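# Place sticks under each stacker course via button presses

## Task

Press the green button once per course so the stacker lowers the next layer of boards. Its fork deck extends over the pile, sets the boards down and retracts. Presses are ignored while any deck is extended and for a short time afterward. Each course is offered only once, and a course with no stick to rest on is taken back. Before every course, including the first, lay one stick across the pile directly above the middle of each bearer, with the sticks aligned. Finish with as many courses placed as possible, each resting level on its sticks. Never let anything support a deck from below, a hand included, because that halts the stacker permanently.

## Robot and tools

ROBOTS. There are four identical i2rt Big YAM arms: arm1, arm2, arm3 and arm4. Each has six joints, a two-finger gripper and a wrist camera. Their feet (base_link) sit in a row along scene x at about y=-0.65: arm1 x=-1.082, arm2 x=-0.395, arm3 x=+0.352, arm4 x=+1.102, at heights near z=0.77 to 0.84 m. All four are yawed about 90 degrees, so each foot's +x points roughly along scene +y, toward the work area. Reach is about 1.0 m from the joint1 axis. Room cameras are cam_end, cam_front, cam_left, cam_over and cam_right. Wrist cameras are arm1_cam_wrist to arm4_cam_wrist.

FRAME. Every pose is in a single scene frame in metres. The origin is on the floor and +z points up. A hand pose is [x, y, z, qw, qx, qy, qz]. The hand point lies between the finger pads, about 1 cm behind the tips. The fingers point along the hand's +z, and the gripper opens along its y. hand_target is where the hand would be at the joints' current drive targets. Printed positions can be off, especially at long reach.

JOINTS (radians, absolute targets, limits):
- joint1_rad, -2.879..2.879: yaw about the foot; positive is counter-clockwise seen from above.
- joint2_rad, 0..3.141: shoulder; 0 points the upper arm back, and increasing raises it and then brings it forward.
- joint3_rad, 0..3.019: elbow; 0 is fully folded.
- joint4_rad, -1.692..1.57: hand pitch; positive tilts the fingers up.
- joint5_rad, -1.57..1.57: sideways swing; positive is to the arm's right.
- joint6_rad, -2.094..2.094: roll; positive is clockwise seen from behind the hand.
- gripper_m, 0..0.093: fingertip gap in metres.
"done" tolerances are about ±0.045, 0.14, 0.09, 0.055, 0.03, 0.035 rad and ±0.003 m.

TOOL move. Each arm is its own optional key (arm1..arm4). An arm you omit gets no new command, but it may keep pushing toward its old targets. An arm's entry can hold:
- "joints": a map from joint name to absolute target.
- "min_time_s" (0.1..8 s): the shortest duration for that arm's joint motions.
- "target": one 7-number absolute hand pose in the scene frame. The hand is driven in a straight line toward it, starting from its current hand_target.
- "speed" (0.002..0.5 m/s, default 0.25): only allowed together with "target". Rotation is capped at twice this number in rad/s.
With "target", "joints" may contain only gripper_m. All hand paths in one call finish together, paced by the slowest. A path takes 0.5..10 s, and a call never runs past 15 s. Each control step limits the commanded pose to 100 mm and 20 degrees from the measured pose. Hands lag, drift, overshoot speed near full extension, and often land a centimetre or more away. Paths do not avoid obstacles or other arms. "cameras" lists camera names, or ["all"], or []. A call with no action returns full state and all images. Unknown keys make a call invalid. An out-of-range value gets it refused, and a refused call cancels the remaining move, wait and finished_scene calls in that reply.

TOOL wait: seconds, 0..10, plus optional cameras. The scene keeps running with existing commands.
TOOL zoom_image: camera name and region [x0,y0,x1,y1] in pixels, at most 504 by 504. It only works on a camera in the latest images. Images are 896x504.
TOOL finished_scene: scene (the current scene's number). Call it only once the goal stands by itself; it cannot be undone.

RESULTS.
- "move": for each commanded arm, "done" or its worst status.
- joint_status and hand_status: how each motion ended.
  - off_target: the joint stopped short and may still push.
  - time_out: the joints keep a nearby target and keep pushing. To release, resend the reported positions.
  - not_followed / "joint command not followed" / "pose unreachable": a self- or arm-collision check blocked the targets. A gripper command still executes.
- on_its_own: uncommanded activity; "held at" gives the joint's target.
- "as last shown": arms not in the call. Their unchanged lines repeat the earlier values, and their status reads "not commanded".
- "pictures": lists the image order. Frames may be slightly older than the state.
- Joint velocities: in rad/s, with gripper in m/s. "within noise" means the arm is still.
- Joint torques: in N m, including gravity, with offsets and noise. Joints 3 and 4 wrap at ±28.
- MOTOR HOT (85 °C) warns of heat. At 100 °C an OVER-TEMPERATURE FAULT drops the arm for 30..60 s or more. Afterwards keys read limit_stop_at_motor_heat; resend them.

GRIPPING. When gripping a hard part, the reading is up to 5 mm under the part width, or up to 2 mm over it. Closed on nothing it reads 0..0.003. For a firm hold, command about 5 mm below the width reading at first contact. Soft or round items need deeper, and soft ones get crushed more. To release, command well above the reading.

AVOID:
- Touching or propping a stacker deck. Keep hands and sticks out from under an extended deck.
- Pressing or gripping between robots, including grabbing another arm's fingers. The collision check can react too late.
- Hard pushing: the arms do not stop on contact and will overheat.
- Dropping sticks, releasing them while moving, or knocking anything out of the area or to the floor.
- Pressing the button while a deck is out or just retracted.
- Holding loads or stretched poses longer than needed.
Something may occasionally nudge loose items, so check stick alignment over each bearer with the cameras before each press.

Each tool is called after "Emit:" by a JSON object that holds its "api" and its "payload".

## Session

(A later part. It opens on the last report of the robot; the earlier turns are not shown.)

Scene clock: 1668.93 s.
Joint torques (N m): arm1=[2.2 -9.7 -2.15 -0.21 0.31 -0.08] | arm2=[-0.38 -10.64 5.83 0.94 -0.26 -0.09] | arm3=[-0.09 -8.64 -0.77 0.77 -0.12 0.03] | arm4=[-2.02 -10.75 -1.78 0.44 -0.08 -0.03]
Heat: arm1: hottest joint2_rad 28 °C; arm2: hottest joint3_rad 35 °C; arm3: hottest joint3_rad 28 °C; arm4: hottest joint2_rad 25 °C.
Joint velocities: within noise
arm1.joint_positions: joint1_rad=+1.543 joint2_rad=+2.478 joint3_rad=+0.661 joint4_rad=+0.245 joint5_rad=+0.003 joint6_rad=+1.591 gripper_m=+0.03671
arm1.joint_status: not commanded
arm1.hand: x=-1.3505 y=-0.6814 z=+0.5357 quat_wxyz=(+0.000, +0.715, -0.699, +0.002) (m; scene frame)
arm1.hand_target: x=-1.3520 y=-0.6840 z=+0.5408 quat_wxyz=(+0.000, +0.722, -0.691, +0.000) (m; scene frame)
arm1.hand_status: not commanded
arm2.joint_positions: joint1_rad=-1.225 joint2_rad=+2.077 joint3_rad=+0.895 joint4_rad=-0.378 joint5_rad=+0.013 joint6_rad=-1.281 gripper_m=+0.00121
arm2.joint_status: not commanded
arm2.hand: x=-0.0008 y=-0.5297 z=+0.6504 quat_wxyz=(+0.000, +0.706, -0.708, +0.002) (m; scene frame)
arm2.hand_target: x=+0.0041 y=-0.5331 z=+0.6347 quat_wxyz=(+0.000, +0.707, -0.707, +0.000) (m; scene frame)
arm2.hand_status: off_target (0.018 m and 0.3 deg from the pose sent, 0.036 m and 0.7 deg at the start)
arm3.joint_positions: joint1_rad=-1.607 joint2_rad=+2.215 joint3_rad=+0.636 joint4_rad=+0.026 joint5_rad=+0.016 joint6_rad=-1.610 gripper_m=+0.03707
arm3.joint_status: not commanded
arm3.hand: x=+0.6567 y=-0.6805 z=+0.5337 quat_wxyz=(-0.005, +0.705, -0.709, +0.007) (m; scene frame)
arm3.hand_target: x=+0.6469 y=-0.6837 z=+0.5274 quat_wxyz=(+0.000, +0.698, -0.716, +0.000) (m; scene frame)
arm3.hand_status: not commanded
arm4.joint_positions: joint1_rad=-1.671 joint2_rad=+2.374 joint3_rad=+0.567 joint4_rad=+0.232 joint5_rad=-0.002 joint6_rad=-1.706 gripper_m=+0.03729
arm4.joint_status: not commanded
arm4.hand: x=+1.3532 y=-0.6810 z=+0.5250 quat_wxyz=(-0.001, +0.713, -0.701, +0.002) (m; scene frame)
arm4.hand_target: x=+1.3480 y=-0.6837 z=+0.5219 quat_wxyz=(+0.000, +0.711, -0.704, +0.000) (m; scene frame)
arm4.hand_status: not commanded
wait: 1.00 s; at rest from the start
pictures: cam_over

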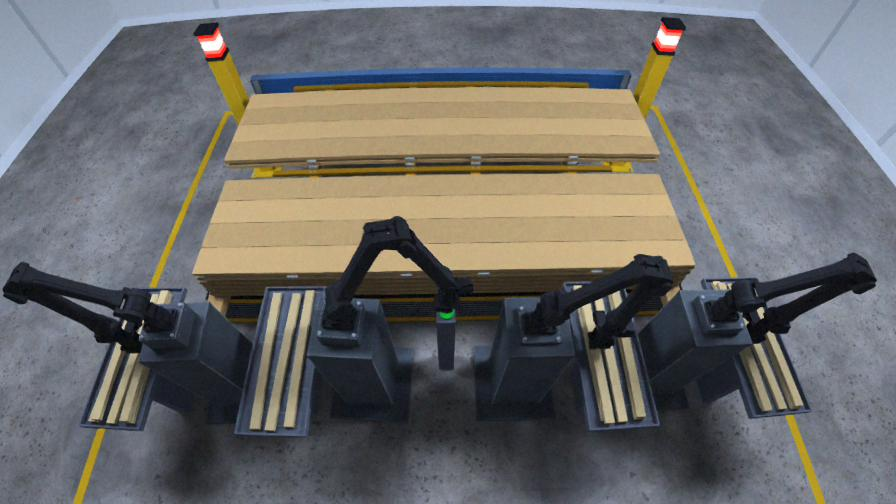

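Emit:
{"api": "move", "payload": {"arm1": {"target": [-1.350, -0.684, 0.74, 0, 0.7100, -0.7042, 0], "speed": 0.12}, "arm2": {"target": [-0.005, -0.535, 0.79, 0, 0.7071, -0.7071, 0], "speed": 0.15, "joints": {"gripper_m": 0.062}}, "arm3": {"target": [0.656, -0.684, 0.74, 0, 0.7071, -0.7071, 0], "speed": 0.12}, "arm4": {"target": [1.354, -0.684, 0.74, 0, 0.7100, -0.7042, 0], "speed": 0.12}, "cameras": ["cam_over", "cam_end", "cam_right"]}}

Emit:
{"api": "zoom_image", "payload": {"camera": "cam_end", "region": [520, 160, 896, 500]}}

Emit:
{"api": "zoom_image", "payload": {"camera": "cam_right", "region": [60, 250, 560, 504]}}

Emit:
{"api": "wait", "payload": {"seconds": 2, "cameras": ["cam_over", "cam_end"]}}

Scene clock: 1685.87 s.
Joint torques (N m): arm1=[2.26 -6.83 2.4 -0.38 0.3 0.11] | arm2=[0.03 -13.39 7.35 -0.43 -0.25 -0.04] | arm3=[0.73 -8.59 7.27 -0.18 -0.1 -0.1] | arm4=[-1.96 -9.7 6.58 -0.51 -0.06 -0.02]
Heat: arm1: hottest joint2_rad 28 °C; arm2: hottest joint3_rad 33 °C; arm3: hottest joint3_rad 28 °C; arm4: hottest joint2_rad 25 °C.
move: arm1 done; arm2 done; arm3 off_target; arm4 off_target
Joint velocities: within noise
arm1.joint_positions: joint1_rad=+1.544 joint2_rad=+1.698 joint3_rad=+0.481 joint4_rad=-0.358 joint5_rad=+0.003 joint6_rad=+1.609 gripper_m=+0.03671
arm1.joint_status: not commanded
arm1.hand: x=-1.3508 y=-0.6806 z=+0.7352 quat_wxyz=(-0.001, +0.709, -0.705, +0.003) (m; scene frame)
arm1.hand_target: x=-1.3500 y=-0.6839 z=+0.7398 quat_wxyz=(+0.000, +0.710, -0.704, +0.000) (m; scene frame)
arm1.hand_status: done (0.006 m and 0.3 deg from the pose sent, 0.204 m and 0.8 deg at the start)
arm2.joint_positions: joint1_rad=-1.225 joint2_rad=+1.725 joint3_rad=+0.886 joint4_rad=-0.728 joint5_rad=+0.012 joint6_rad=-1.282 gripper_m=+0.06192
arm2.joint_status: all done
arm2.hand: x=-0.0079 y=-0.5331 z=+0.7854 quat_wxyz=(+0.002, +0.706, -0.708, +0.000) (m; scene frame)
arm2.hand_target: x=-0.0051 y=-0.5349 z=+0.7899 quat_wxyz=(+0.000, +0.707, -0.707, +0.000) (m; scene frame)
arm2.hand_status: done (0.006 m and 0.3 deg from the pose sent, 0.140 m and 0.3 deg at the start)
arm3.joint_positions: joint1_rad=-1.607 joint2_rad=+1.519 joint3_rad=+0.575 joint4_rad=-0.673 joint5_rad=+0.015 joint6_rad=-1.611 gripper_m=+0.03707
arm3.joint_status: not commanded
arm3.hand: x=+0.6344 y=-0.6820 z=+0.7263 quat_wxyz=(+0.016, +0.706, -0.708, -0.016) (m; scene frame)
arm3.hand_target: x=+0.6556 y=-0.6840 z=+0.7401 quat_wxyz=(+0.000, +0.707, -0.707, +0.000) (m; scene frame)
arm3.hand_status: off_target (0.026 m and 2.6 deg from the pose sent, 0.206 m and 1.1 deg at the start)
arm4.joint_positions: joint1_rad=-1.671 joint2_rad=+1.507 joint3_rad=+0.437 joint4_rad=-0.545 joint5_rad=-0.002 joint6_rad=-1.706 gripper_m=+0.03729
arm4.joint_status: not commanded
arm4.hand: x=+1.3386 y=-0.6786 z=+0.7298 quat_wxyz=(+0.011, +0.713, -0.701, -0.013) (m; scene frame)
arm4.hand_target: x=+1.3539 y=-0.6840 z=+0.7398 quat_wxyz=(+0.000, +0.710, -0.704, +0.000) (m; scene frame)
arm4.hand_status: off_target (0.019 m and 2.0 deg from the pose sent, 0.215 m and 0.6 deg at the start)
pictures: cam_end, cam_over, cam_right

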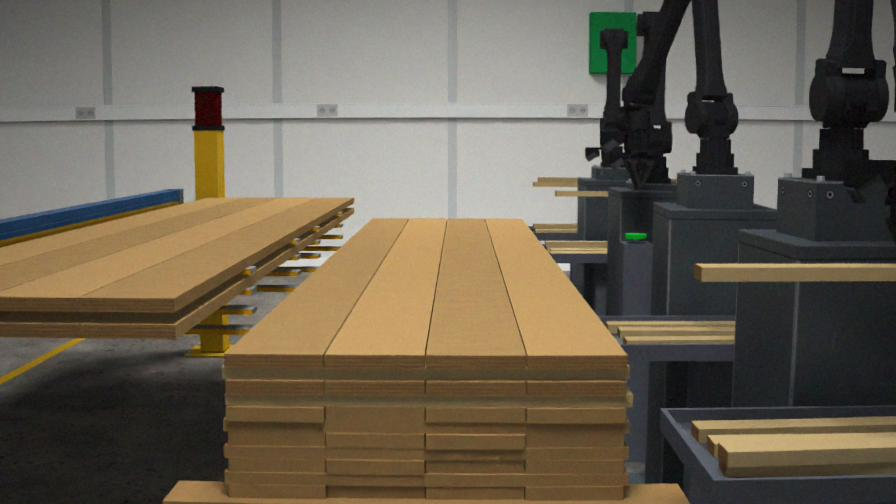

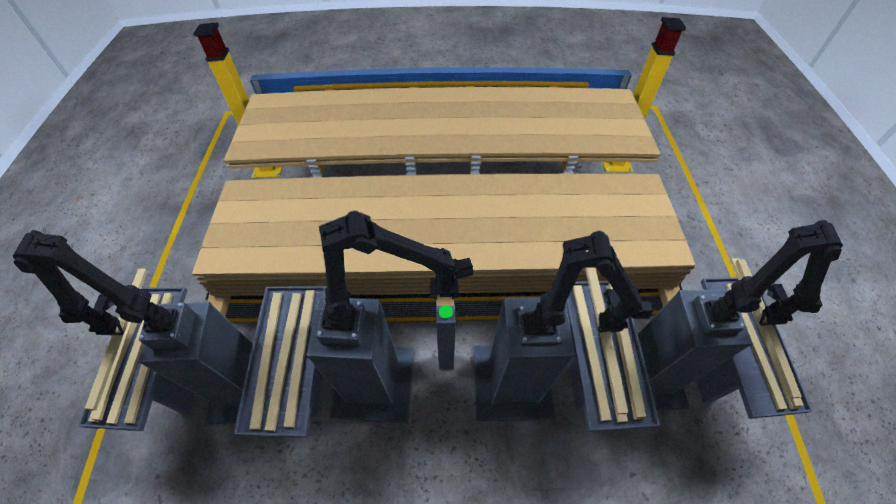

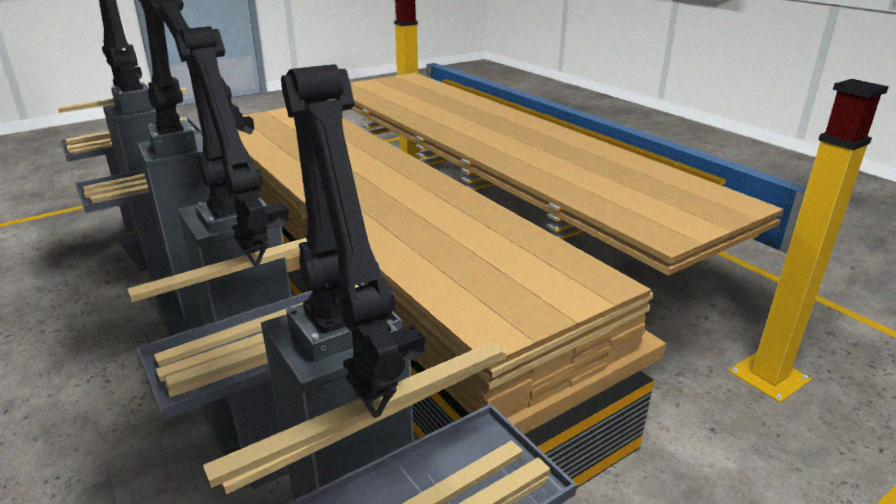

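Scaled by 1.340.

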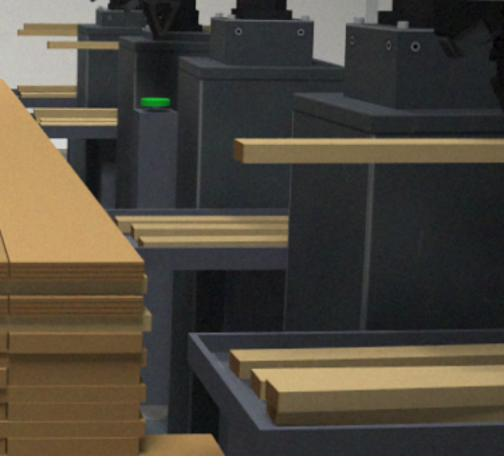

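Scaled by 1.008.

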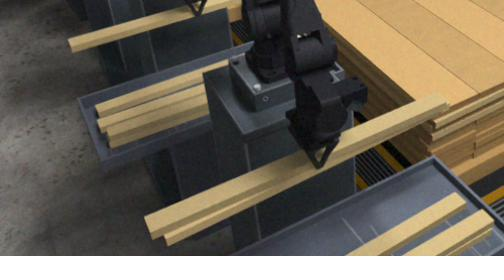

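Scene clock: 1687.87 s.
Joint torques (N m): arm1=[2.32 -6.95 2.39 -0.39 0.3 0.11] | arm2=[0.03 -13.33 7.35 -0.44 -0.24 -0.04] | arm3=[0.73 -8.53 7.28 -0.1 -0.1 -0.1] | arm4=[-1.96 -9.29 6.58 -0.57 -0.06 -0.02]
Heat: arm1: hottest joint2_rad 28 °C; arm2: hottest joint3_rad 33 °C; arm3: hottest joint3_rad 28 °C; arm4: hottest joint2_rad 25 °C.
Joint velocities: within noise
arm1.joint_positions: joint1_rad=+1.544 joint2_rad=+1.698 joint3_rad=+0.481 joint4_rad=-0.358 joint5_rad=+0.003 joint6_rad=+1.609 gripper_m=+0.03671
arm1.joint_status: not commanded
arm1.hand: x=-1.3508 y=-0.6806 z=+0.7352 quat_wxyz=(-0.001, +0.709, -0.705, +0.003) (m; scene frame)
arm1.hand_target: x=-1.3500 y=-0.6839 z=+0.7398 quat_wxyz=(+0.000, +0.710, -0.704, +0.000) (m; scene frame)
arm1.hand_status: done (0.006 m and 0.3 deg from the pose sent, 0.204 m and 0.8 deg at the start)
arm2.joint_positions: joint1_rad=-1.225 joint2_rad=+1.725 joint3_rad=+0.886 joint4_rad=-0.728 joint5_rad=+0.012 joint6_rad=-1.282 gripper_m=+0.06192
arm2.joint_status: all done
arm2.hand: x=-0.0079 y=-0.5331 z=+0.7854 quat_wxyz=(+0.002, +0.706, -0.708, +0.000) (m; scene frame)
arm2.hand_target: x=-0.0051 y=-0.5349 z=+0.7899 quat_wxyz=(+0.000, +0.707, -0.707, +0.000) (m; scene frame)
arm2.hand_status: done (0.006 m and 0.3 deg from the pose sent, 0.140 m and 0.3 deg at the start)
arm3.joint_positions: joint1_rad=-1.607 joint2_rad=+1.519 joint3_rad=+0.575 joint4_rad=-0.673 joint5_rad=+0.015 joint6_rad=-1.612 gripper_m=+0.03707
arm3.joint_status: not commanded
arm3.hand: x=+0.6344 y=-0.6820 z=+0.7263 quat_wxyz=(+0.016, +0.706, -0.708, -0.016) (m; scene frame)
arm3.hand_target: x=+0.6556 y=-0.6840 z=+0.7401 quat_wxyz=(+0.000, +0.707, -0.707, +0.000) (m; scene frame)
arm3.hand_status: off_target (0.026 m and 2.6 deg from the pose sent, 0.206 m and 1.1 deg at the start)
arm4.joint_positions: joint1_rad=-1.671 joint2_rad=+1.507 joint3_rad=+0.437 joint4_rad=-0.545 joint5_rad=-0.002 joint6_rad=-1.706 gripper_m=+0.03729
arm4.joint_status: not commanded
arm4.hand: x=+1.3386 y=-0.6786 z=+0.7298 quat_wxyz=(+0.011, +0.713, -0.701, -0.013) (m; scene frame)
arm4.hand_target: x=+1.3539 y=-0.6840 z=+0.7397 quat_wxyz=(+0.000, +0.710, -0.704, +0.000) (m; scene frame)
arm4.hand_status: off_target (0.019 m and 2.0 deg from the pose sent, 0.215 m and 0.6 deg at the start)
wait: 2.00 s; at rest by 0.27 s
pictures: cam_end, cam_over

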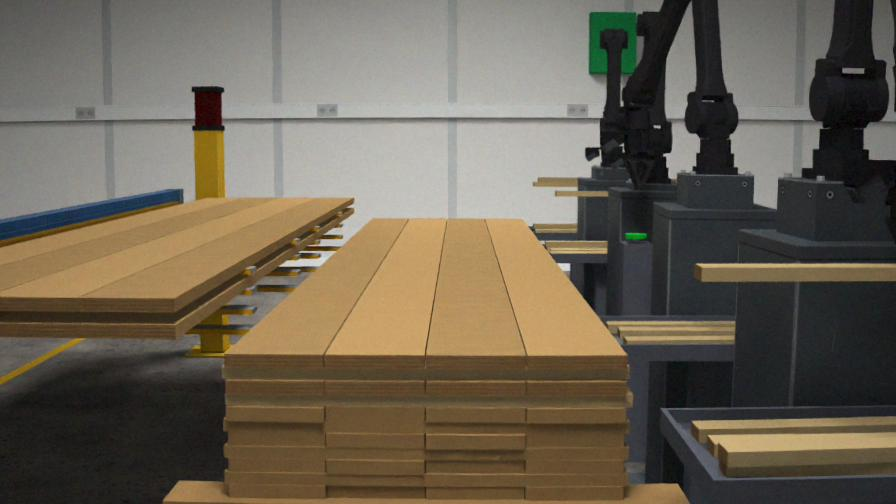

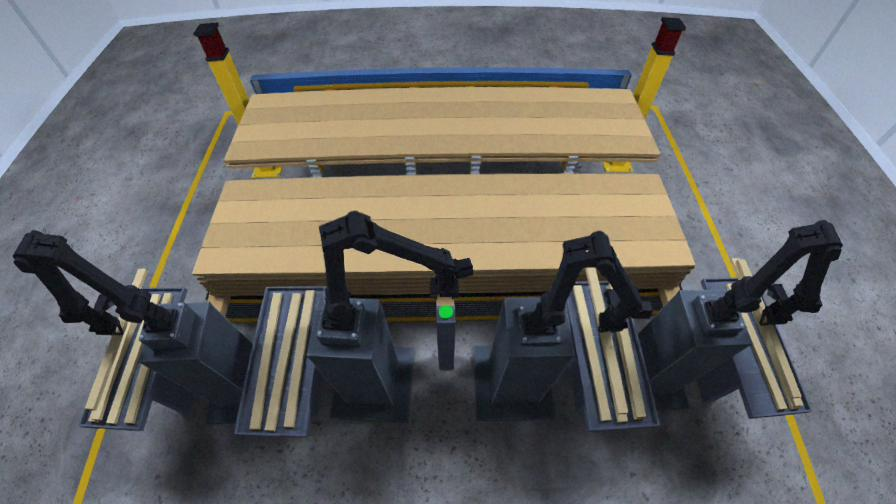

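Emit:
{"api": "move", "payload": {"arm1": {"target": [-1.36, -0.45, 0.75, 0, 0.7071, -0.7071, 0], "speed": 0.25}, "arm2": {"joints": {"joint1_rad": 1.72, "joint2_rad": 1.72, "joint3_rad": 0.60, "joint4_rad": -0.48, "joint5_rad": -0.007, "joint6_rad": 1.66}, "min_time_s": 4}, "arm3": {"target": [0.665, -0.45, 0.75, 0, 0.7071, -0.7071, 0], "speed": 0.25}, "arm4": {"target": [1.356, -0.684, 0.57, 0, 0.7100, -0.7042, 0], "speed": 0.15}, "cameras": ["arm4_cam_wrist", "cam_right"]}}

Emit:
{"api": "zoom_image", "payload": {"camera": "cam_right", "region": [160, 330, 600, 504]}}

Scene clock: 1712.60 s.
Joint torques (N m): arm1=[0.67 -7.36 6.39 -0.34 0.05 -0.1] | arm2=[1.2 -10.46 3.96 0.31 -0.06 0.19] | arm3=[1.73 -8.29 8.39 -0.06 0.06 0.07] | arm4=[-1.67 -10.75 -0.16 0.4 -0.07 0.01]
Heat: arm1: hottest joint2_rad 28 °C; arm2: hottest joint3_rad 32 °C; arm3: hottest joint3_rad 29 °C; arm4: hottest joint2_rad 26 °C.
move: arm1 off_target; arm2 done; arm3 off_target; arm4 done
Joint velocities: within noise
arm1.joint_positions: joint1_rad=+0.841 joint2_rad=+1.770 joint3_rad=+0.675 joint4_rad=-0.499 joint5_rad=+0.008 joint6_rad=+0.917 gripper_m=+0.03671
arm1.joint_status: not commanded
arm1.hand: x=-1.3440 y=-0.4650 z=+0.7434 quat_wxyz=(-0.003, +0.705, -0.709, +0.014) (m; scene frame)
arm1.hand_target: x=-1.3596 y=-0.4502 z=+0.7506 quat_wxyz=(+0.000, +0.707, -0.707, +0.000) (m; scene frame)
arm1.hand_status: off_target (0.023 m and 1.7 deg from the pose sent, 0.231 m and 0.5 deg at the start)
arm2.joint_positions: joint1_rad=+1.709 joint2_rad=+1.725 joint3_rad=+0.606 joint4_rad=-0.491 joint5_rad=-0.005 joint6_rad=+1.645 gripper_m=+0.06192
arm2.joint_status: all done
arm2.hand: x=-0.6996 y=-0.6691 z=+0.7325 quat_wxyz=(-0.012, +0.709, -0.705, +0.008) (m; scene frame)
arm2.hand_target: x=-0.6991 y=-0.6728 z=+0.7326 quat_wxyz=(-0.008, +0.707, -0.707, +0.006) (m; scene frame)
arm2.hand_status: not commanded
arm3.joint_positions: joint1_rad=-0.960 joint2_rad=+1.637 joint3_rad=+0.794 joint4_rad=-0.750 joint5_rad=+0.008 joint6_rad=-0.969 gripper_m=+0.03707
arm3.joint_status: not commanded
arm3.hand: x=+0.6524 y=-0.4622 z=+0.7449 quat_wxyz=(+0.007, +0.707, -0.707, -0.003) (m; scene frame)
arm3.hand_target: x=+0.6646 y=-0.4502 z=+0.7503 quat_wxyz=(+0.000, +0.707, -0.707, +0.000) (m; scene frame)
arm3.hand_status: off_target (0.018 m and 0.8 deg from the pose sent, 0.235 m and 2.6 deg at the start)
arm4.joint_positions: joint1_rad=-1.671 joint2_rad=+2.188 joint3_rad=+0.512 joint4_rad=+0.087 joint5_rad=-0.002 joint6_rad=-1.706 gripper_m=+0.03729
arm4.joint_status: not commanded
arm4.hand: x=+1.3535 y=-0.6809 z=+0.5720 quat_wxyz=(+0.003, +0.713, -0.701, -0.003) (m; scene frame)
arm4.hand_target: x=+1.3559 y=-0.6839 z=+0.5700 quat_wxyz=(+0.000, +0.710, -0.704, +0.000) (m; scene frame)
arm4.hand_status: done (0.004 m and 0.7 deg from the pose sent, 0.161 m and 2.0 deg at the start)
pictures: arm4_cam_wrist, cam_right

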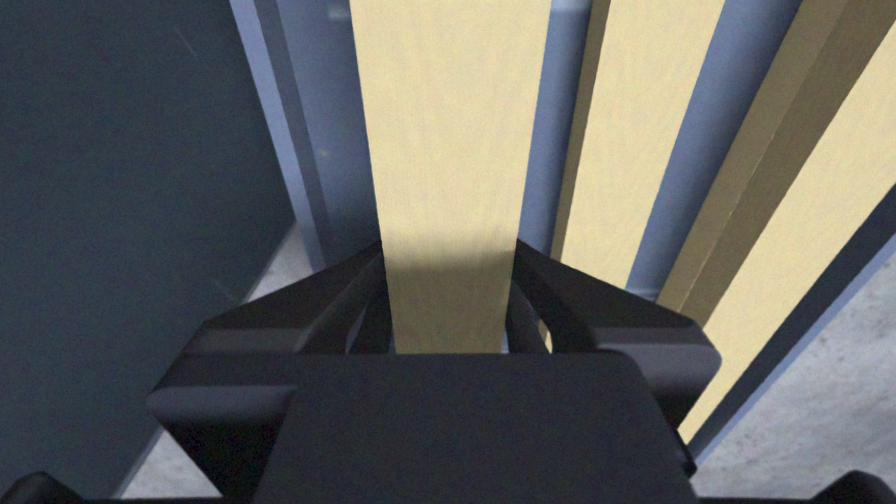

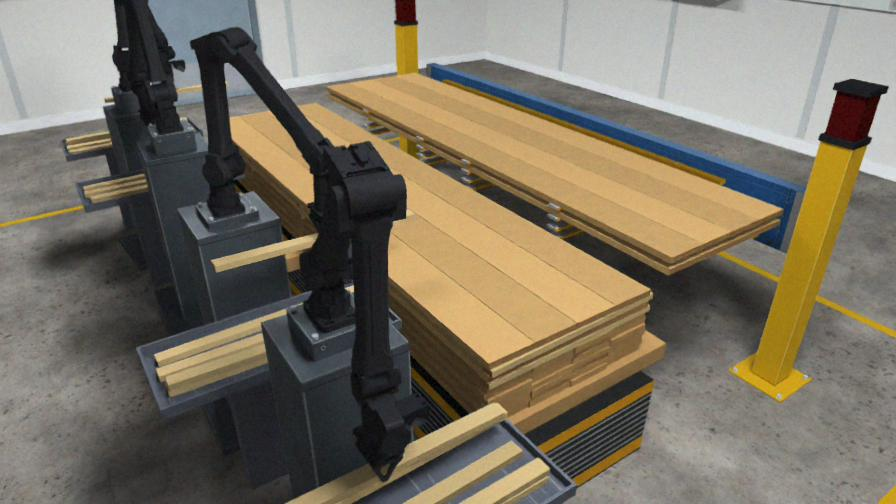

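Scaled by 1.145.

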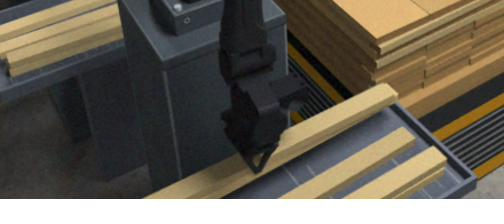

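Emit:
{"api": "move", "payload": {"arm1": {"target": [-1.190, 0.040, 0.72, -0.026, 0.7110, -0.7026, -0.026], "speed": 0.25}, "arm2": {"target": [-0.710, -0.684, 0.61, 0, 0.7071, -0.7071, 0], "speed": 0.2}, "arm3": {"target": [0.614, 0.043, 0.71, -0.022, 0.715, -0.699, -0.022], "speed": 0.25}, "arm4": {"target": [1.354, -0.684, 0.5225, 0, 0.7100, -0.7042, 0], "speed": 0.06}, "cameras": ["cam_over", "cam_end", "arm2_cam_wrist"]}}

Emit:
{"api": "zoom_image", "payload": {"camera": "cam_end", "region": [200, 170, 420, 330]}}

Emit:
{"api": "zoom_image", "payload": {"camera": "cam_end", "region": [470, 170, 690, 330]}}

Emit:
{"api": "zoom_image", "payload": {"camera": "cam_over", "region": [170, 140, 290, 280]}}

Emit:
{"api": "zoom_image", "payload": {"camera": "cam_over", "region": [530, 140, 630, 280]}}

Scene clock: 1728.93 s.
Joint torques (N m): arm1=[0.97 -18.78 11.25 -0.28 0.01 -0.1] | arm2=[1.44 -11.34 2.07 0.35 -0.1 0.19] | arm3=[0.56 -22.12 12.44 0.16 -0.05 0.07] | arm4=[-1.67 -11.16 -1.29 0.49 -0.08 0.01]
Heat: arm1: hottest joint2_rad 28 °C; arm2: hottest joint3_rad 31 °C; arm3: hottest joint3_rad 31 °C; arm4: hottest joint2_rad 26 °C.
move: arm1 off_target; arm2 done; arm3 off_target; arm4 done
Joint velocities: within noise
arm1.joint_positions: joint1_rad=+0.085 joint2_rad=+2.478 joint3_rad=+1.900 joint4_rad=-0.978 joint5_rad=+0.014 joint6_rad=+0.154 gripper_m=+0.03671
arm1.joint_status: not commanded
arm1.hand: x=-1.1856 y=+0.0078 z=+0.6934 quat_wxyz=(-0.008, +0.708, -0.707, +0.001) (m; scene frame)
arm1.hand_target: x=-1.1897 y=+0.0379 z=+0.7212 quat_wxyz=(-0.027, +0.711, -0.702, -0.026) (m; scene frame)
arm1.hand_status: off_target (0.042 m and 3.7 deg from the pose sent, 0.529 m and 5.3 deg at the start)
arm2.joint_positions: joint1_rad=+1.740 joint2_rad=+2.143 joint3_rad=+0.651 joint4_rad=-0.101 joint5_rad=-0.005 joint6_rad=+1.681 gripper_m=+0.06192
arm2.joint_status: not commanded
arm2.hand: x=-0.7035 y=-0.6783 z=+0.6128 quat_wxyz=(-0.006, +0.708, -0.707, +0.003) (m; scene frame)
arm2.hand_target: x=-0.7098 y=-0.6840 z=+0.6102 quat_wxyz=(+0.000, +0.707, -0.707, +0.000) (m; scene frame)
arm2.hand_status: done (0.009 m and 0.8 deg from the pose sent, 0.124 m and 1.6 deg at the start)
arm3.joint_positions: joint1_rad=-0.352 joint2_rad=+2.536 joint3_rad=+2.223 joint4_rad=-1.236 joint5_rad=-0.017 joint6_rad=-0.389 gripper_m=+0.03707
arm3.joint_status: not commanded
arm3.hand: x=+0.6117 y=+0.0277 z=+0.7053 quat_wxyz=(-0.012, +0.717, -0.697, -0.017) (m; scene frame)
arm3.hand_target: x=+0.6137 y=+0.0422 z=+0.7102 quat_wxyz=(-0.023, +0.715, -0.699, -0.023) (m; scene frame)
arm3.hand_status: off_target (0.016 m and 1.4 deg from the pose sent, 0.508 m and 4.2 deg at the start)
arm4.joint_positions: joint1_rad=-1.671 joint2_rad=+2.370 joint3_rad=+0.574 joint4_rad=+0.210 joint5_rad=-0.002 joint6_rad=-1.706 gripper_m=+0.03729
arm4.joint_status: not commanded
arm4.hand: x=+1.3538 y=-0.6811 z=+0.5253 quat_wxyz=(+0.002, +0.713, -0.701, -0.002) (m; scene frame)
arm4.hand_target: x=+1.3540 y=-0.6840 z=+0.5226 quat_wxyz=(+0.000, +0.710, -0.704, +0.000) (m; scene frame)
arm4.hand_status: done (0.004 m and 0.6 deg from the pose sent, 0.050 m and 0.7 deg at the start)
pictures: arm2_cam_wrist, cam_end, cam_over

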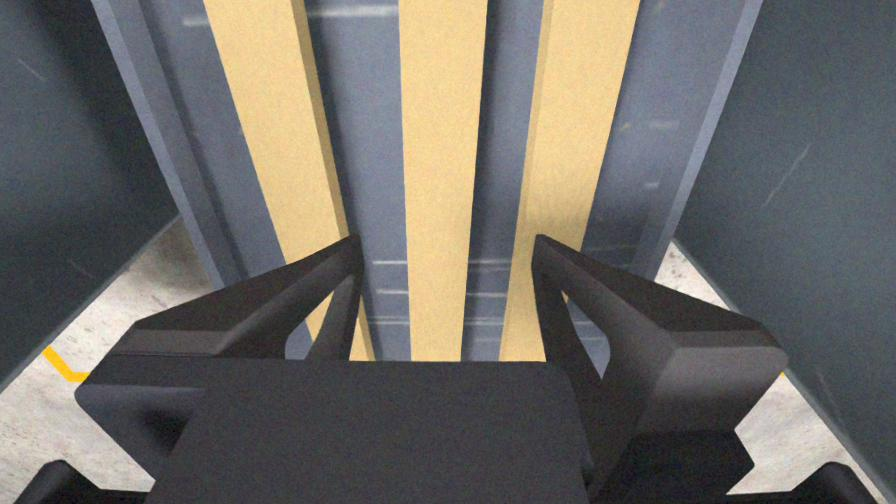

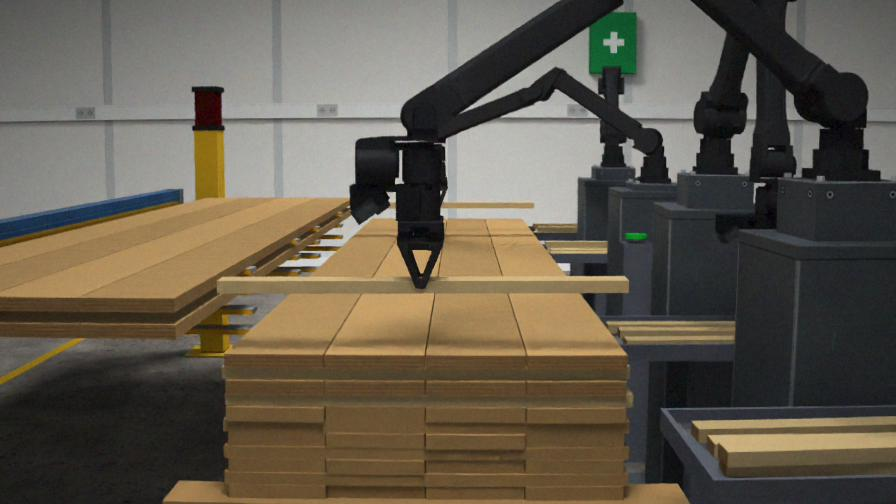

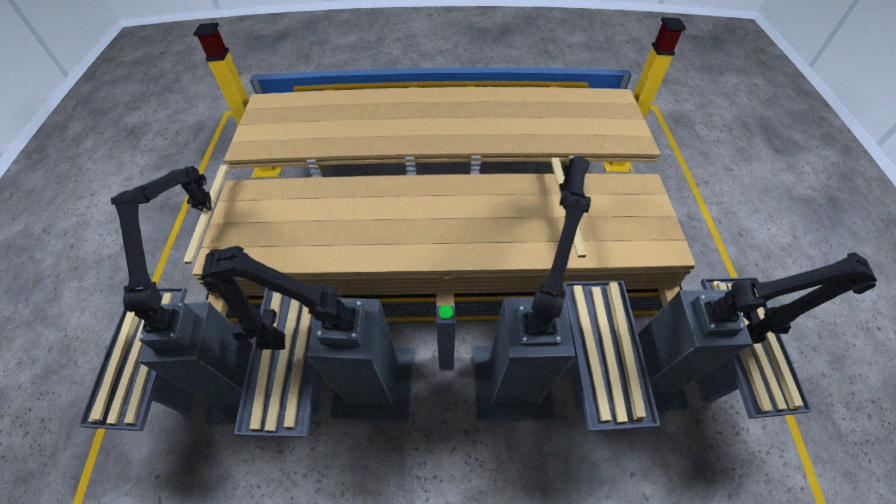

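Scaled by 2.291.

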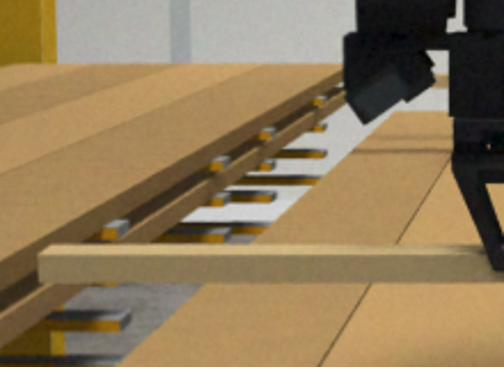

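Scaled by 2.291.

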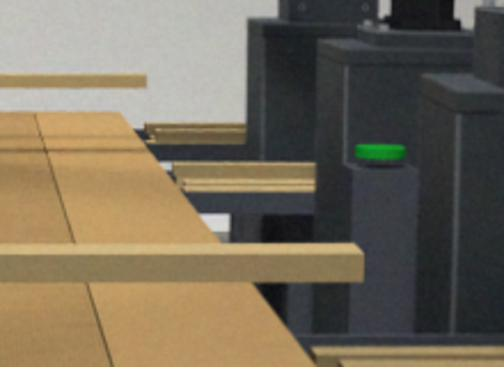

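Scaled by 3.600.

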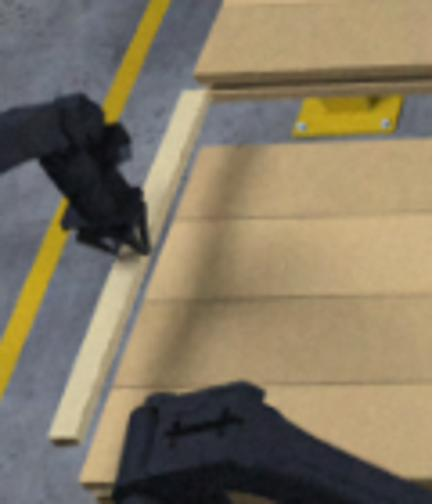

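Scaled by 3.600.

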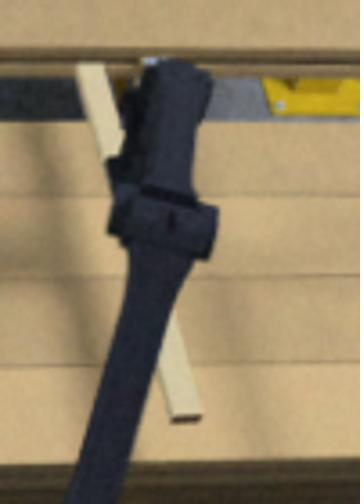

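Emit:
{"api": "move", "payload": {"arm4": {"joints": {"gripper_m": 0.062}}, "arm1": {"target": [-1.189, 0.035, 0.64, 0.7103, -0.026, -0.026, -0.7026], "speed": 0.08}, "arm3": {"target": [0.614, 0.043, 0.64, 0.7148, -0.022, -0.022, -0.6986], "speed": 0.08}, "cameras": ["cam_end", "cam_over"]}}

Scene clock: 1806.77 s.
Joint torques (N m): arm1=[1.44 -20.13 6.06 -0.64 0.73 0.11] | arm2=[1.44 -11.34 2.07 0.35 -0.1 0.19] | arm3=[1.96 -20.6 9.05 2.11 -0.07 -0.02] | arm4=[-1.79 -11.11 -1.29 0.43 -0.08 0.01]
Heat: arm1: hottest joint3_rad 37 °C; arm2: hottest joint2_rad 29 °C; arm3: hottest joint3_rad 40 °C; arm4: hottest joint2_rad 26 °C.
move: arm1 not_followed; arm3 off_target; arm4 done
Joint velocities: within noise
arm1.joint_positions: joint1_rad=+0.303 joint2_rad=+3.048 joint3_rad=+2.573 joint4_rad=-1.675 joint5_rad=+1.297 joint6_rad=+0.591 gripper_m=+0.03671
arm1.joint_status: not commanded
arm1.on_its_own: joint1_rad is held at +0.303, not at its first target +0.083; joint2_rad is held at +3.042, not at its first target +2.472; joint3_rad is held at +2.573, not at its first target +1.971; joint4_rad is held at -1.674, not at its first target -0.989; joint5_rad is held at +1.300, not at its first target +0.011; joint6_rad is held at +0.591, not at its first target +0.142
arm1.hand: x=-1.1741 y=+0.0229 z=+0.6623 quat_wxyz=(-0.483, +0.614, -0.486, +0.391) (m; scene frame)
arm1.hand_target: x=-1.1747 y=+0.0250 z=+0.6666 quat_wxyz=(-0.486, +0.613, -0.487, +0.389) (m; scene frame)
arm1.hand_status: not_followed (0.029 m and 103.1 deg from the pose sent, 0.060 m and 179.3 deg at the start; the path was cut at 10 s, short of the pose sent; a joint's target at an end of its range on 140 of 349 steps)
arm2: as last shown
arm3.joint_positions: joint1_rad=-0.130 joint2_rad=+2.773 joint3_rad=+1.799 joint4_rad=+1.017 joint5_rad=+1.360 joint6_rad=-1.659 gripper_m=+0.03707
arm3.joint_status: not commanded
arm3.hand: x=+0.6219 y=+0.0286 z=+0.6728 quat_wxyz=(-0.512, +0.522, -0.471, +0.493) (m; scene frame)
arm3.hand_target: x=+0.6134 y=+0.0416 z=+0.6749 quat_wxyz=(-0.527, +0.516, -0.473, +0.483) (m; scene frame)
arm3.hand_status: off_target (0.037 m and 89.2 deg from the pose sent, 0.067 m and 179.7 deg at the start; the path was cut at 10 s, short of the pose sent)
arm4.joint_positions: joint1_rad=-1.671 joint2_rad=+2.370 joint3_rad=+0.574 joint4_rad=+0.211 joint5_rad=-0.002 joint6_rad=-1.706 gripper_m=+0.06191
arm4.joint_status: all done
arm4.hand: x=+1.3541 y=-0.6812 z=+0.5253 quat_wxyz=(+0.002, +0.713, -0.701, -0.002) (m; scene frame)
arm4.hand_target: x=+1.3540 y=-0.6840 z=+0.5226 quat_wxyz=(+0.000, +0.710, -0.704, +0.000) (m; scene frame)
arm4.hand_status: not commanded
pictures: cam_end, cam_over
pose unreachable (arm1 arm): on one or more control steps of this call this arm could not follow its commanded pose, so it was not sent that pose on those steps. On the call's last step it was still not sent that pose. It may still have moved: this result reports where it is.
cause: moving toward the commanded pose would bring two parts of the arm too close to each other (its wrist (the part past joint 4) and its wrist camera, 1 mm apart when it was first held).

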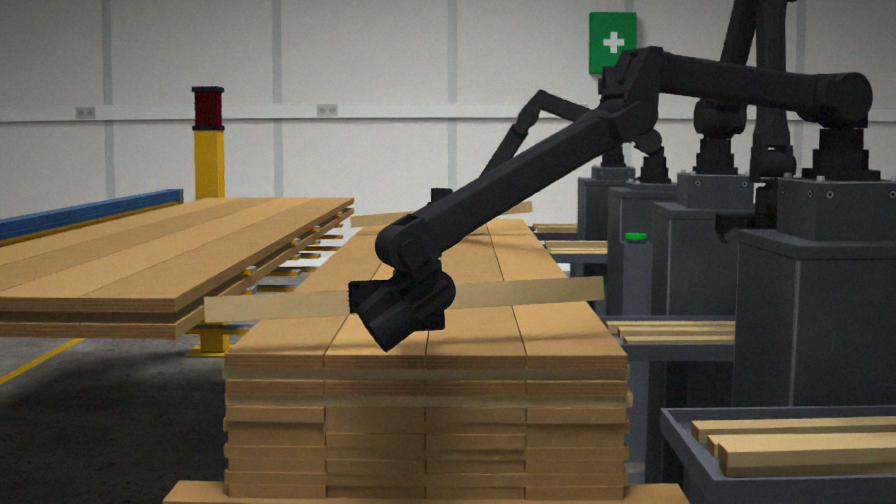

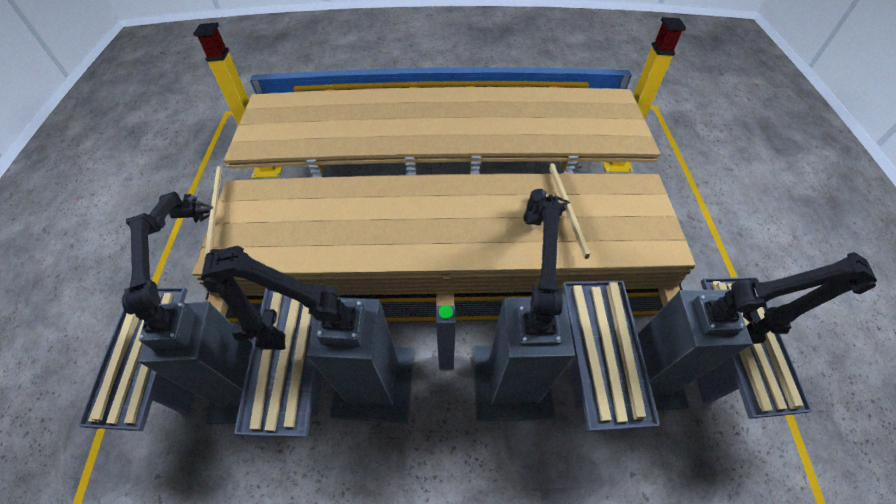

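Emit:
{"api": "move", "payload": {"arm1": {"joints": {"joint1_rad": 0.083, "joint2_rad": 2.472, "joint3_rad": 1.971, "joint4_rad": -0.989, "joint5_rad": 0.011, "joint6_rad": 0.142}, "min_time_s": 6}, "arm3": {"target": [0.614, 0.043, 0.72, -0.022, 0.7148, -0.6986, -0.022], "speed": 0.15}, "arm4": {"target": [1.354, -0.684, 0.530, 0.0, 0.71, -0.704, 0.0], "speed": 0.03}, "cameras": ["cam_end", "cam_over", "arm4_cam_wrist"]}}

Scene clock: 1867.03 s.
Joint torques (N m): arm1=[0.44 -22.24 6.26 1.01 0.01 -0.07] | arm2=[1.44 -11.34 2.07 0.35 -0.1 0.19] | arm3=[0.21 -22.48 12.46 0.08 -0.09 -0.1] | arm4=[-1.67 -12.98 -2.14 -0.13 -0.08 0.01]
Heat: arm1: hottest joint2_rad 34 °C; arm2: hottest joint2_rad 28 °C; arm3: hottest joint3_rad 37 °C; arm4: hottest joint2_rad 26 °C.
move: arm1 done; arm3 off_target; arm4 done
Joint velocities: within noise
arm1.joint_positions: joint1_rad=+0.095 joint2_rad=+2.516 joint3_rad=+1.975 joint4_rad=-1.004 joint5_rad=+0.014 joint6_rad=+0.155 gripper_m=+0.03671
arm1.joint_status: all done
arm1.hand: x=-1.1955 y=+0.0231 z=+0.6922 quat_wxyz=(-0.011, +0.711, -0.703, -0.004) (m; scene frame)
arm1.hand_target: x=-1.1896 y=+0.0380 z=+0.7214 quat_wxyz=(-0.027, +0.711, -0.703, -0.027) (m; scene frame)
arm1.hand_status: not commanded
arm2: as last shown
arm3.joint_positions: joint1_rad=-0.338 joint2_rad=+2.528 joint3_rad=+2.228 joint4_rad=-1.253 joint5_rad=-0.016 joint6_rad=-0.371 gripper_m=+0.03707
arm3.joint_status: not commanded
arm3.hand: x=+0.6016 y=+0.0306 z=+0.7127 quat_wxyz=(-0.010, +0.715, -0.698, -0.015) (m; scene frame)
arm3.hand_target: x=+0.6138 y=+0.0420 z=+0.7204 quat_wxyz=(-0.023, +0.715, -0.699, -0.022) (m; scene frame)
arm3.hand_status: off_target (0.019 m and 1.6 deg from the pose sent, 0.050 m and 90.7 deg at the start)
arm4.joint_positions: joint1_rad=-1.671 joint2_rad=+2.366 joint3_rad=+0.574 joint4_rad=+0.211 joint5_rad=-0.002 joint6_rad=-1.706 gripper_m=+0.06191
arm4.joint_status: not commanded
arm4.hand: x=+1.3558 y=-0.6814 z=+0.5263 quat_wxyz=(+0.001, +0.713, -0.701, +0.000) (m; scene frame)
arm4.hand_target: x=+1.3540 y=-0.6839 z=+0.5299 quat_wxyz=(+0.000, +0.710, -0.704, +0.000) (m; scene frame)
arm4.hand_status: done (0.005 m and 0.5 deg from the pose sent, 0.006 m and 0.5 deg at the start)
pictures: arm4_cam_wrist, cam_end, cam_over

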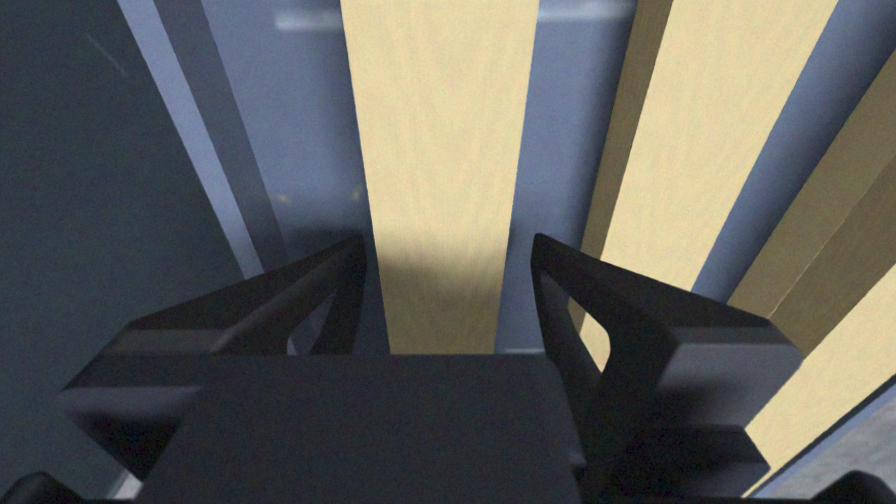

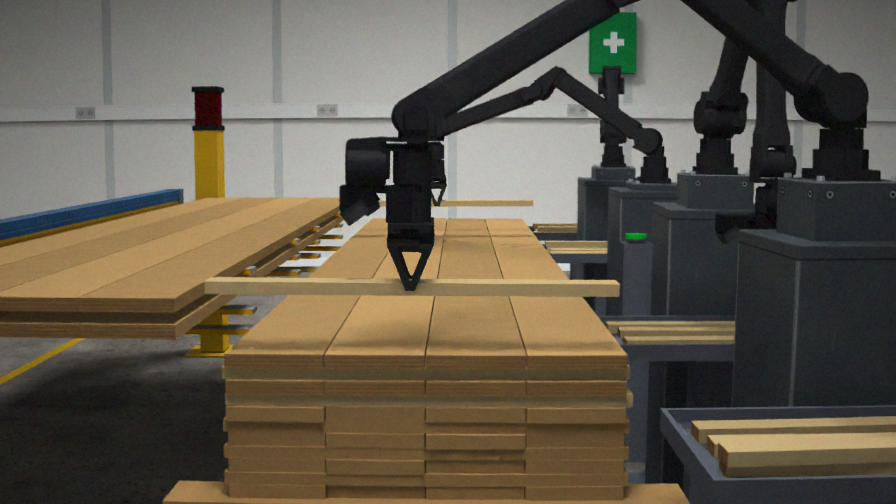

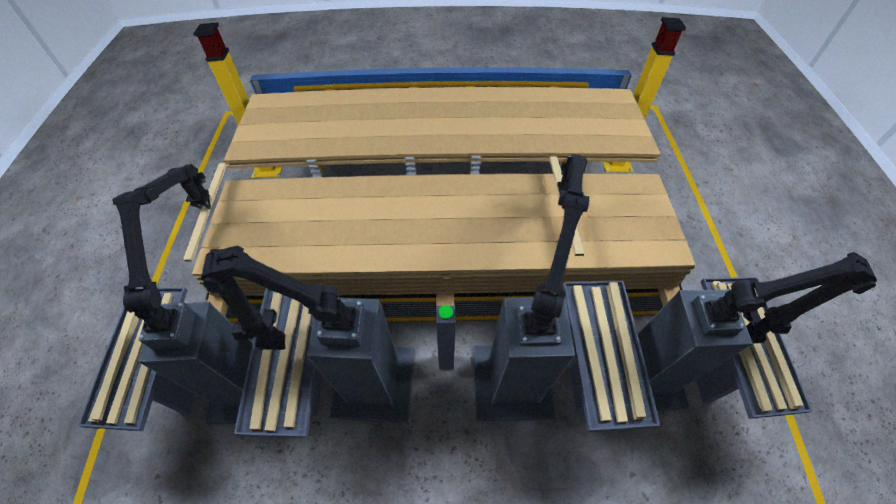

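Emit:
{"api": "move", "payload": {"arm1": {"target": [-1.186, 0.034, 0.64, -0.026, 0.711, -0.7026, -0.026], "speed": 0.06}, "arm3": {"target": [0.618, 0.043, 0.64, -0.022, 0.7148, -0.6986, -0.022], "speed": 0.06}, "arm4": {"target": [1.354, -0.684, 0.540, 0.0, 0.71, -0.704, 0.0], "speed": 0.03}, "cameras": ["cam_end", "cam_over", "arm4_cam_wrist"]}}

Emit:
{"api": "zoom_image", "payload": {"camera": "cam_end", "region": [180, 220, 640, 360]}}

Emit:
{"api": "zoom_image", "payload": {"camera": "cam_over", "region": [150, 130, 310, 290]}}

Emit:
{"api": "zoom_image", "payload": {"camera": "cam_over", "region": [510, 130, 670, 290]}}

Emit:
{"api": "zoom_image", "payload": {"camera": "arm4_cam_wrist", "region": [300, 150, 600, 370]}}

Scene clock: 1889.63 s.
Joint torques (N m): arm1=[0.21 -19.6 6.53 1.07 0.01 -0.11] | arm2=[1.44 -11.34 2.07 0.35 -0.1 0.19] | arm3=[-0.09 -22.89 11.51 0.81 -0.09 -0.11] | arm4=[-1.79 -12.86 -2.06 -0.46 -0.08 0.01]
Heat: arm1: hottest joint2_rad 37 °C; arm2: hottest joint2_rad 28 °C; arm3: hottest joint3_rad 42 °C; arm4: hottest joint2_rad 26 °C.
move: arm1 off_target; arm3 off_target; arm4 done
Joint velocities: within noise
arm1.joint_positions: joint1_rad=+0.093 joint2_rad=+2.606 joint3_rad=+1.975 joint4_rad=-0.889 joint5_rad=+0.014 joint6_rad=+0.150 gripper_m=+0.03671
arm1.joint_status: not commanded
arm1.hand: x=-1.1938 y=+0.0235 z=+0.6319 quat_wxyz=(-0.018, +0.712, -0.702, -0.014) (m; scene frame)
arm1.hand_target: x=-1.1861 y=+0.0339 z=+0.6402 quat_wxyz=(-0.026, +0.711, -0.702, -0.026) (m; scene frame)
arm1.hand_status: off_target (0.015 m and 1.7 deg from the pose sent, 0.054 m and 3.1 deg at the start)
arm2: as last shown
arm3.joint_positions: joint1_rad=-0.340 joint2_rad=+2.636 joint3_rad=+2.228 joint4_rad=-1.160 joint5_rad=-0.016 joint6_rad=-0.377 gripper_m=+0.03707
arm3.joint_status: not commanded
arm3.hand: x=+0.6022 y=+0.0288 z=+0.6355 quat_wxyz=(-0.003, +0.717, -0.697, -0.012) (m; scene frame)
arm3.hand_target: x=+0.6176 y=+0.0419 z=+0.6406 quat_wxyz=(-0.022, +0.715, -0.699, -0.022) (m; scene frame)
arm3.hand_status: off_target (0.022 m and 2.4 deg from the pose sent, 0.076 m and 1.6 deg at the start)
arm4.joint_positions: joint1_rad=-1.671 joint2_rad=+2.328 joint3_rad=+0.561 joint4_rad=+0.198 joint5_rad=-0.002 joint6_rad=-1.706 gripper_m=+0.06191
arm4.joint_status: not commanded
arm4.hand: x=+1.3595 y=-0.6818 z=+0.5362 quat_wxyz=(-0.003, +0.713, -0.701, +0.005) (m; scene frame)
arm4.hand_target: x=+1.3540 y=-0.6839 z=+0.5398 quat_wxyz=(+0.000, +0.710, -0.704, +0.000) (m; scene frame)
arm4.hand_status: done (0.007 m and 0.8 deg from the pose sent, 0.014 m and 0.5 deg at the start)
pictures: arm4_cam_wrist, cam_end, cam_over

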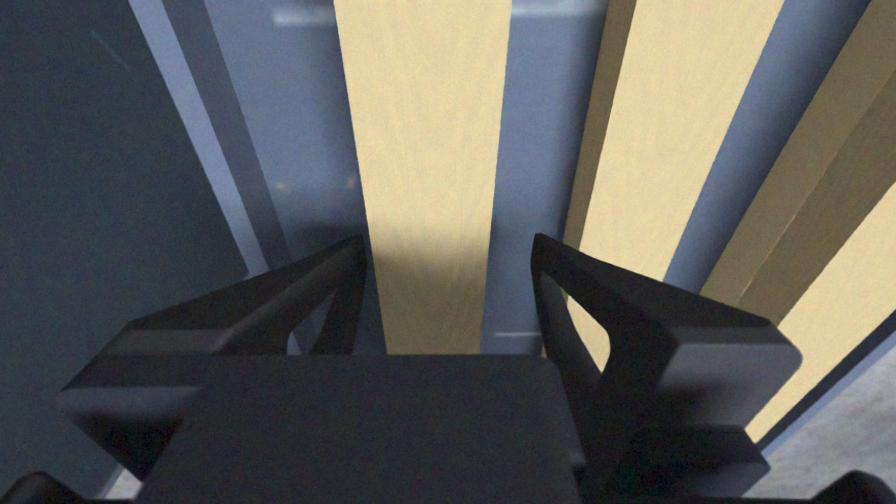

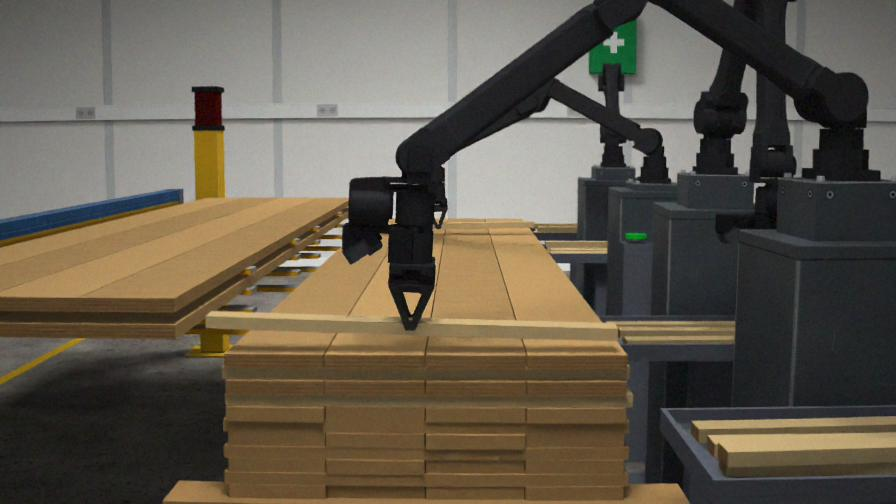

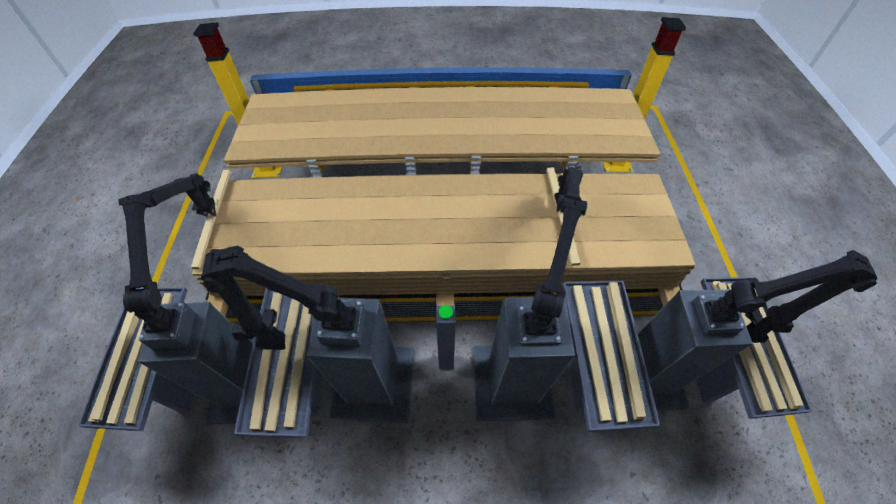

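Scaled by 1.096.

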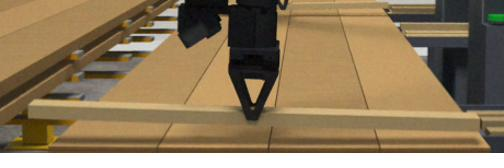

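Scaled by 3.150.

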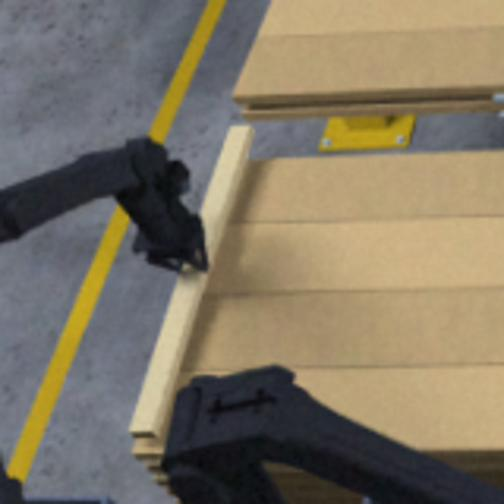

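Scaled by 3.150.

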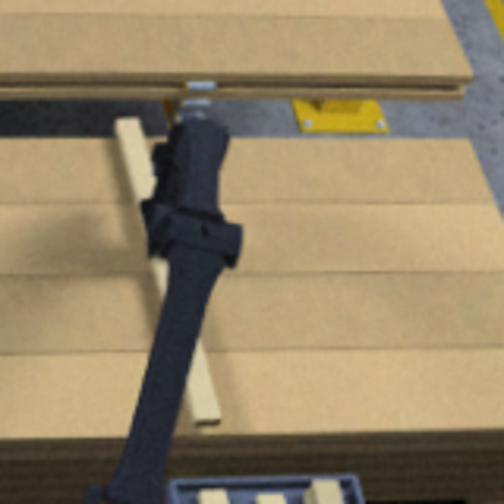

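Scaled by 1.680.

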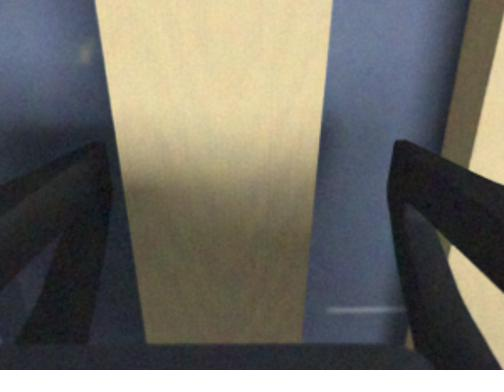

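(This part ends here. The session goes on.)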